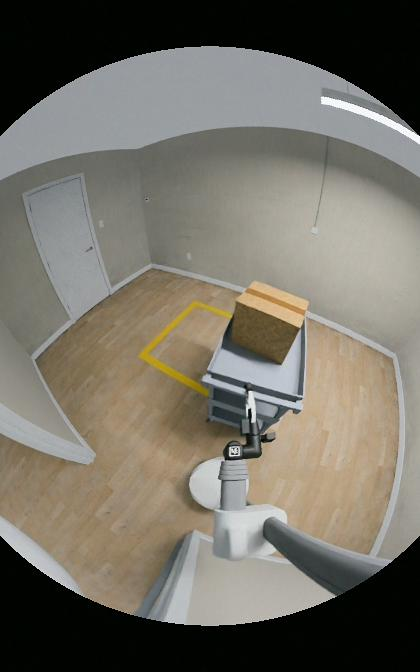

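Request:
{"fn": "move", "kwargs": {"blocking": false, "r1": {"base":{"translate_m":0.06,"strafe_m":-0.24},"pace":"slow","contact_limits":{"translate_m":0.8}}}}

Request:
{"fn": "wait", "kwargs": {"seconds": 5}}

Request:
{"fn": "move", "kwargs": {"blocking": false, "r1": {"base":{"rotate_rad":0.24},"pace":"slow","contact_limits":{"rotate_rad":0.8}}}}

Request:
{"fn": "wait", "kwargs": {"seconds": 3}}

Request:
{"fn": "move", "kwargs": {"blocking": false, "r1": {"base":{"translate_m":0.06,"strafe_m":-0.2},"pace":"slow","contact_limits":{"translate_m":0.8}}}}

Request:
{"fn": "wait", "kwargs": {"seconds": 5, "cameras": ["r1_head_camera","r1_head_left_camera"]}}

Scene clock: 952.47 s.
move: r1 moving
r1.base_odometry: x=-0.966 y=+0.485 heading=+1.145
r1.turned_by_wheels: +0.001
r1.turned_by_imu: +0.000
r1.base_tilt: forward=-1.6 right=+1.3
r1.lidar_m: 0.43 2.95 2.08 1.06 3.91 0.43 0.44 0.63 1.65 1.97 2.45 0.38
r1.base_status: translate_m moving; strafe_m moving
r1.joint_positions: lift_m=+0.688 arm_m=+0.000 wrist_yaw_rad=+0.005 wrist_pitch_rad=+0.008 wrist_roll_rad=+1.569 gripper_m=-0.020
r1.joint_status: not commanded
r1.measured_speeds: translate_m=+0.012 strafe_m=-0.050 rotate_rad=-0.003 lift_m=+0.000 arm_m=+0.000 wrist_yaw_rad=+0.000 wrist_pitch_rad=+0.000 wrist_roll_rad=+0.000
r1.motor_effort: lift_m=+23(23) arm_m=-4(4) wheel_0=+11(15) wheel_1=-5(7) wheel_2=+2(2)
r1.servo_current: wrist_yaw_rad=39(65) wrist_pitch_rad=59(59) wrist_roll_rad=46(59) gripper_m=39(52)
r1.contact_limits: translate_m 0.8
r1.hand_pose: x=+0.4597 y=-0.0859 z=+0.8635 quat_wxyz=(+0.708, +0.707, +0.005, -0.001) (m; r1's base frame)
r1.wrist_depth_mm: - 389 377 - 183 - - / - 382 384 133 193 - - / - 410 415 - 202 - - / - 455 455 - 213 - - / - 512 500 156 222 - - / - - - 185 231 1661 - / - - 171 139 179 1430 1308
r2: as last shown
r2.lidar_m: 0.48 3.73 5.02 4.78 1.69 1.20 1.14 1.17 1.05 0.99 0.96 0.61
r2.motor_effort: lift_m=+20(20) arm_m=-5(5) wheel_0=-12(13) wheel_1=-5(6) wheel_2=+15(15)
r2.servo_current: wrist_yaw_rad=46(59) wrist_pitch_rad=33(46) wrist_roll_rad=52(52) gripper_m=104(117)
r2.contact_limits: translate_m 0.9
r2.wrist_depth_mm: - - 233 161 252 262 272 / - - 235 163 253 264 273 / - - 235 167 255 266 276 / - - 237 164 255 267 277 / - - 238 167 257 268 279 / - - 185 167 181 272 281 / - - 238 - 263 270 283
pictures: none

Scene clock: 955.70 s.
earlier move: r1 done
r1.base_odometry: x=-0.736 y=+0.443 heading=+1.145
r1.turned_by_wheels: +0.000
r1.turned_by_imu: +0.000
r1.base_tilt: forward=-1.6 right=+1.2
r1.lidar_m: 0.40 0.45 2.80 1.25 4.15 0.59 0.61 0.84 1.71 1.80 2.29 0.40
r1.base_status: done
r1.joint_positions: lift_m=+0.688 arm_m=+0.000 wrist_yaw_rad=+0.005 wrist_pitch_rad=+0.008 wrist_roll_rad=+1.569 gripper_m=-0.020
r1.joint_status: not commanded
r1.measured_speeds: all 0
r1.motor_effort: lift_m=+23(23) arm_m=-3(4) wheel_0=+5(15) wheel_1=-1(7) wheel_2=+2(3)
r1.servo_current: wrist_yaw_rad=39(78) wrist_pitch_rad=52(59) wrist_roll_rad=52(65) gripper_m=52(59)
r1.contact_limits: translate_m 0.8
r1.hand_pose: x=+0.4597 y=-0.0859 z=+0.8635 quat_wxyz=(+0.708, +0.707, +0.005, -0.001) (m; r1's base frame)
r1.wrist_depth_mm: - - - 152 210 - - / - 402 407 154 215 - - / - 415 418 216 219 - - / - 442 442 162 225 - - / - 469 469 226 229 - - / - 508 488 174 233 1708 - / - - 178 144 240 1499 1308
r2.base_odometry: x=-2.911 y=+0.449 heading=-1.632
r2.turned_by_wheels: +0.000
r2.turned_by_imu: +0.000
r2.base_tilt: forward=-0.6 right=+0.1
r2.lidar_m: 0.47 3.75 4.99 4.79 1.71 1.20 1.15 1.18 1.04 1.00 0.95 0.57
r2.base_status: not commanded
r2.joint_positions: lift_m=+0.900 arm_m=+0.075 wrist_yaw_rad=+0.002 wrist_pitch_rad=+0.001 wrist_roll_rad=+0.000 gripper_m=-0.029
r2.joint_status: not commanded
r2.measured_speeds: all 0
r2.motor_effort: lift_m=+20(20) arm_m=-5(6) wheel_0=-12(13) wheel_1=-5(6) wheel_2=+15(15)
r2.servo_current: wrist_yaw_rad=46(65) wrist_pitch_rad=39(46) wrist_roll_rad=52(65) gripper_m=104(117)
r2.contact_limits: translate_m 0.9
r2.hand_pose: x=+0.5346 y=-0.0869 z=+1.0777 quat_wxyz=(+1.000, +0.000, +0.001, +0.001) (m; r2's base frame)
r2.wrist_depth_mm: - - 234 162 252 263 273 / - - 234 163 253 264 273 / - - 236 166 255 265 276 / - - 236 164 255 267 277 / - - 237 168 257 268 279 / - - 186 167 180 272 281 / - - 239 - 263 268 283
wait: 3.23 of 5 s (r1 has come to rest)
pictures: none

Scene clock: 956.20 s.
move: r1 moving
r1.base_odometry: x=-0.736 y=+0.443 heading=+1.268
r1.turned_by_wheels: +0.124
r1.turned_by_imu: +0.124
r1.base_tilt: forward=-1.6 right=+1.3
r1.lidar_m: 0.42 3.04 1.85 1.30 0.62 0.58 0.67 0.97 1.74 1.85 0.46 0.39
r1.base_status: rotate_rad moving
r1.joint_positions: lift_m=+0.688 arm_m=+0.000 wrist_yaw_rad=-0.009 wrist_pitch_rad=+0.008 wrist_roll_rad=+1.569 gripper_m=-0.020
r1.joint_status: not commanded
r1.measured_speeds: translate_m=+0.001 strafe_m=+0.000 rotate_rad=+0.480 lift_m=+0.000 arm_m=+0.000 wrist_yaw_rad=-0.044 wrist_pitch_rad=+0.000 wrist_roll_rad=+0.000
r1.motor_effort: lift_m=+23(23) arm_m=-4(4) wheel_0=-12(12) wheel_1=-6(7) wheel_2=-10(10)
r1.servo_current: wrist_yaw_rad=65(65) wrist_pitch_rad=59(59) wrist_roll_rad=39(59) gripper_m=46(52)
r1.contact_limits: rotate_rad 0.8
r1.hand_pose: x=+0.4585 y=-0.0900 z=+0.8635 quat_wxyz=(+0.708, +0.707, +0.000, -0.006) (m; r1's base frame)
r1.wrist_depth_mm: - - - 145 203 - - / - 397 399 151 208 - - / - 418 424 155 216 - - / - 452 449 160 221 - - / - 484 484 166 229 - - / - - 198 182 182 1618 - / - - 182 142 244 1430 1281
r2: as last shown
r2.lidar_m: 0.49 3.74 4.99 4.80 1.67 1.22 1.15 1.20 1.06 0.98 0.98 0.59
r2.motor_effort: lift_m=+20(20) arm_m=-5(5) wheel_0=-13(13) wheel_1=-6(6) wheel_2=+15(15)
r2.servo_current: wrist_yaw_rad=39(46) wrist_pitch_rad=33(46) wrist_roll_rad=46(52) gripper_m=104(111)
r2.contact_limits: translate_m 0.9
r2.wrist_depth_mm: - - 232 162 252 264 273 / - - 234 163 253 264 273 / - - 236 167 255 266 277 / - - 236 165 255 267 277 / - - 238 167 257 267 279 / - - 186 167 181 271 281 / - - 239 - 263 270 283
pictures: none

Scene clock: 956.97 s.
earlier move: r1 done
r1.base_odometry: x=-0.736 y=+0.443 heading=+1.384
r1.turned_by_wheels: +0.115
r1.turned_by_imu: +0.116
r1.base_tilt: forward=-1.6 right=+1.3
r1.lidar_m: 0.44 2.97 1.38 1.29 0.59 0.60 0.69 1.15 1.74 1.92 0.40 0.37
r1.base_status: done
r1.joint_positions: lift_m=+0.688 arm_m=+0.000 wrist_yaw_rad=-0.006 wrist_pitch_rad=+0.008 wrist_roll_rad=+1.569 gripper_m=-0.020
r1.joint_status: not commanded
r1.measured_speeds: all 0
r1.motor_effort: lift_m=+23(23) arm_m=+1(4) wheel_0=-6(13) wheel_1=-3(7) wheel_2=-6(10)
r1.servo_current: wrist_yaw_rad=59(85) wrist_pitch_rad=59(59) wrist_roll_rad=52(59) gripper_m=46(52)
r1.contact_limits: rotate_rad 0.8
r1.hand_pose: x=+0.4587 y=-0.0892 z=+0.8635 quat_wxyz=(+0.708, +0.707, +0.001, -0.005) (m; r1's base frame)
r1.wrist_depth_mm: 343 351 351 116 173 173 - / 389 377 382 121 183 - - / - 418 421 - 195 - - / - 473 466 - 207 - - / - - 525 149 223 1661 - / - - - 186 233 1661 1281 / - - 178 143 179 1464 1229
r2.base_odometry: x=-2.911 y=+0.449 heading=-1.632
r2.turned_by_wheels: +0.000
r2.turned_by_imu: +0.000
r2.base_tilt: forward=-0.6 right=+0.1
r2.lidar_m: 0.48 3.73 5.01 4.80 1.68 1.17 1.14 1.19 1.06 1.00 0.98 0.56
r2.base_status: not commanded
r2.joint_positions: lift_m=+0.900 arm_m=+0.075 wrist_yaw_rad=+0.002 wrist_pitch_rad=+0.001 wrist_roll_rad=+0.000 gripper_m=-0.029
r2.joint_status: not commanded
r2.measured_speeds: all 0
r2.motor_effort: lift_m=+20(20) arm_m=-5(6) wheel_0=-13(13) wheel_1=-5(6) wheel_2=+15(15)
r2.servo_current: wrist_yaw_rad=39(59) wrist_pitch_rad=39(46) wrist_roll_rad=39(59) gripper_m=111(117)
r2.contact_limits: translate_m 0.9
r2.hand_pose: x=+0.5346 y=-0.0869 z=+1.0777 quat_wxyz=(+1.000, +0.000, +0.001, +0.001) (m; r2's base frame)
r2.wrist_depth_mm: - - 233 162 251 263 272 / - - 235 163 254 264 273 / - - 236 167 255 265 276 / - - 236 165 256 267 277 / - - 239 167 257 270 279 / - - 185 167 181 271 281 / - - 239 - 263 270 283
wait: 0.77 of 3 s (r1 has come to rest)
pictures: none

Scene clock: 957.47 s.
move: r1 moving
r1.base_odometry: x=-0.723 y=+0.444 heading=+1.383
r1.turned_by_wheels: +0.000
r1.turned_by_imu: +0.000
r1.base_tilt: forward=-1.6 right=+1.3
r1.lidar_m: 0.42 2.98 1.42 1.31 0.61 0.60 0.69 1.15 1.72 1.95 0.40 0.36
r1.base_status: translate_m moving; strafe_m moving
r1.joint_positions: lift_m=+0.688 arm_m=+0.000 wrist_yaw_rad=-0.003 wrist_pitch_rad=+0.008 wrist_roll_rad=+1.569 gripper_m=-0.020
r1.joint_status: not commanded
r1.measured_speeds: translate_m=+0.014 strafe_m=-0.049 rotate_rad=+0.000 lift_m=+0.000 arm_m=+0.000 wrist_yaw_rad=+0.005 wrist_pitch_rad=+0.000 wrist_roll_rad=+0.000
r1.motor_effort: lift_m=+23(23) arm_m=+3(3) wheel_0=+9(12) wheel_1=-7(7) wheel_2=-6(9)
r1.servo_current: wrist_yaw_rad=52(65) wrist_pitch_rad=52(52) wrist_roll_rad=52(59) gripper_m=46(52)
r1.contact_limits: translate_m 0.8
r1.hand_pose: x=+0.4590 y=-0.0882 z=+0.8635 quat_wxyz=(+0.708, +0.707, +0.002, -0.004) (m; r1's base frame)
r1.wrist_depth_mm: 342 343 347 113 170 171 - / 389 375 382 120 180 - - / - 415 421 128 193 - - / - 473 469 138 204 - - / - - 525 - 222 1576 - / - - - 184 234 1661 1308 / - - 178 142 179 1464 1255
r2: as last shown
r2.lidar_m: 0.47 3.73 5.03 4.80 1.67 1.20 1.14 1.19 1.07 1.00 0.97 0.58
r2.motor_effort: lift_m=+20(20) arm_m=-6(6) wheel_0=-13(13) wheel_1=-5(6) wheel_2=+15(15)
r2.servo_current: wrist_yaw_rad=39(52) wrist_pitch_rad=39(39) wrist_roll_rad=46(52) gripper_m=111(111)
r2.contact_limits: translate_m 0.9
r2.wrist_depth_mm: - - 233 162 252 264 273 / - - 234 163 254 265 273 / - - 236 167 256 265 274 / - - 236 165 257 267 277 / - - 238 167 257 267 279 / - - 186 167 181 272 281 / - - 240 - 262 270 283
pictures: none

Scene clock: 960.30 s.
earlier move: r1 done
r1.base_odometry: x=-0.528 y=+0.464 heading=+1.384
r1.turned_by_wheels: +0.001
r1.turned_by_imu: +0.001
r1.base_tilt: forward=-1.6 right=+1.3
r1.lidar_m: 0.44 3.08 1.77 1.46 0.76 0.77 0.89 1.48 1.61 1.83 2.00 0.37
r1.base_status: done
r1.joint_positions: lift_m=+0.688 arm_m=+0.000 wrist_yaw_rad=+0.005 wrist_pitch_rad=+0.008 wrist_roll_rad=+1.569 gripper_m=-0.020
r1.joint_status: not commanded
r1.measured_speeds: all 0
r1.motor_effort: lift_m=+23(23) arm_m=+1(4) wheel_0=+6(15) wheel_1=-2(7) wheel_2=+2(9)
r1.servo_current: wrist_yaw_rad=65(78) wrist_pitch_rad=52(59) wrist_roll_rad=52(65) gripper_m=52(59)
r1.contact_limits: translate_m 0.8
r1.hand_pose: x=+0.4597 y=-0.0859 z=+0.8635 quat_wxyz=(+0.708, +0.707, +0.005, -0.001) (m; r1's base frame)
r1.wrist_depth_mm: - 355 359 118 175 176 - / - 375 384 124 186 - - / - 413 415 - 196 - - / - 466 462 - 208 - - / - - 512 151 222 1661 - / - - - 185 234 1661 1336 / - - 169 138 177 1430 1229
r2.base_odometry: x=-2.911 y=+0.449 heading=-1.632
r2.turned_by_wheels: +0.000
r2.turned_by_imu: +0.000
r2.base_tilt: forward=-0.6 right=+0.1
r2.lidar_m: 0.47 3.73 5.01 4.82 1.68 1.21 1.14 1.19 1.07 0.99 0.95 0.60
r2.base_status: not commanded
r2.joint_positions: lift_m=+0.900 arm_m=+0.075 wrist_yaw_rad=+0.002 wrist_pitch_rad=+0.001 wrist_roll_rad=+0.000 gripper_m=-0.029
r2.joint_status: not commanded
r2.measured_speeds: all 0
r2.motor_effort: lift_m=+20(20) arm_m=-5(6) wheel_0=-12(13) wheel_1=-6(6) wheel_2=+15(15)
r2.servo_current: wrist_yaw_rad=52(59) wrist_pitch_rad=39(46) wrist_roll_rad=39(59) gripper_m=111(117)
r2.contact_limits: translate_m 0.9
r2.hand_pose: x=+0.5346 y=-0.0869 z=+1.0777 quat_wxyz=(+1.000, +0.000, +0.001, +0.001) (m; r2's base frame)
r2.wrist_depth_mm: - - 232 162 250 263 272 / - - 235 163 253 264 272 / - - 236 167 255 267 276 / - - 237 164 256 268 277 / - - 238 167 258 268 279 / - - 185 167 181 272 281 / - - 240 - 262 268 283
wait: 2.83 of 5 s (r1 has come to rest)
pictures: r1_head_camera, r1_head_left_camera
Images, in order (width x height): r1_head_camera 420x560, r1_head_left_camera 420x672.

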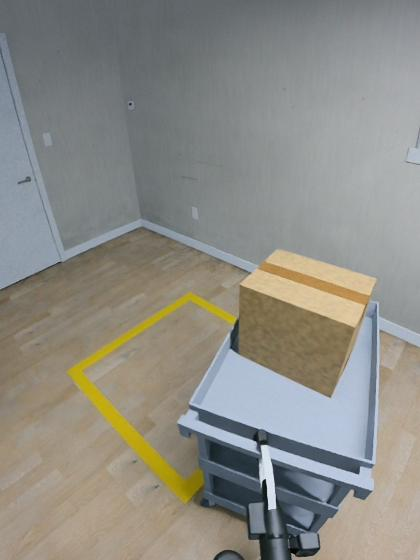

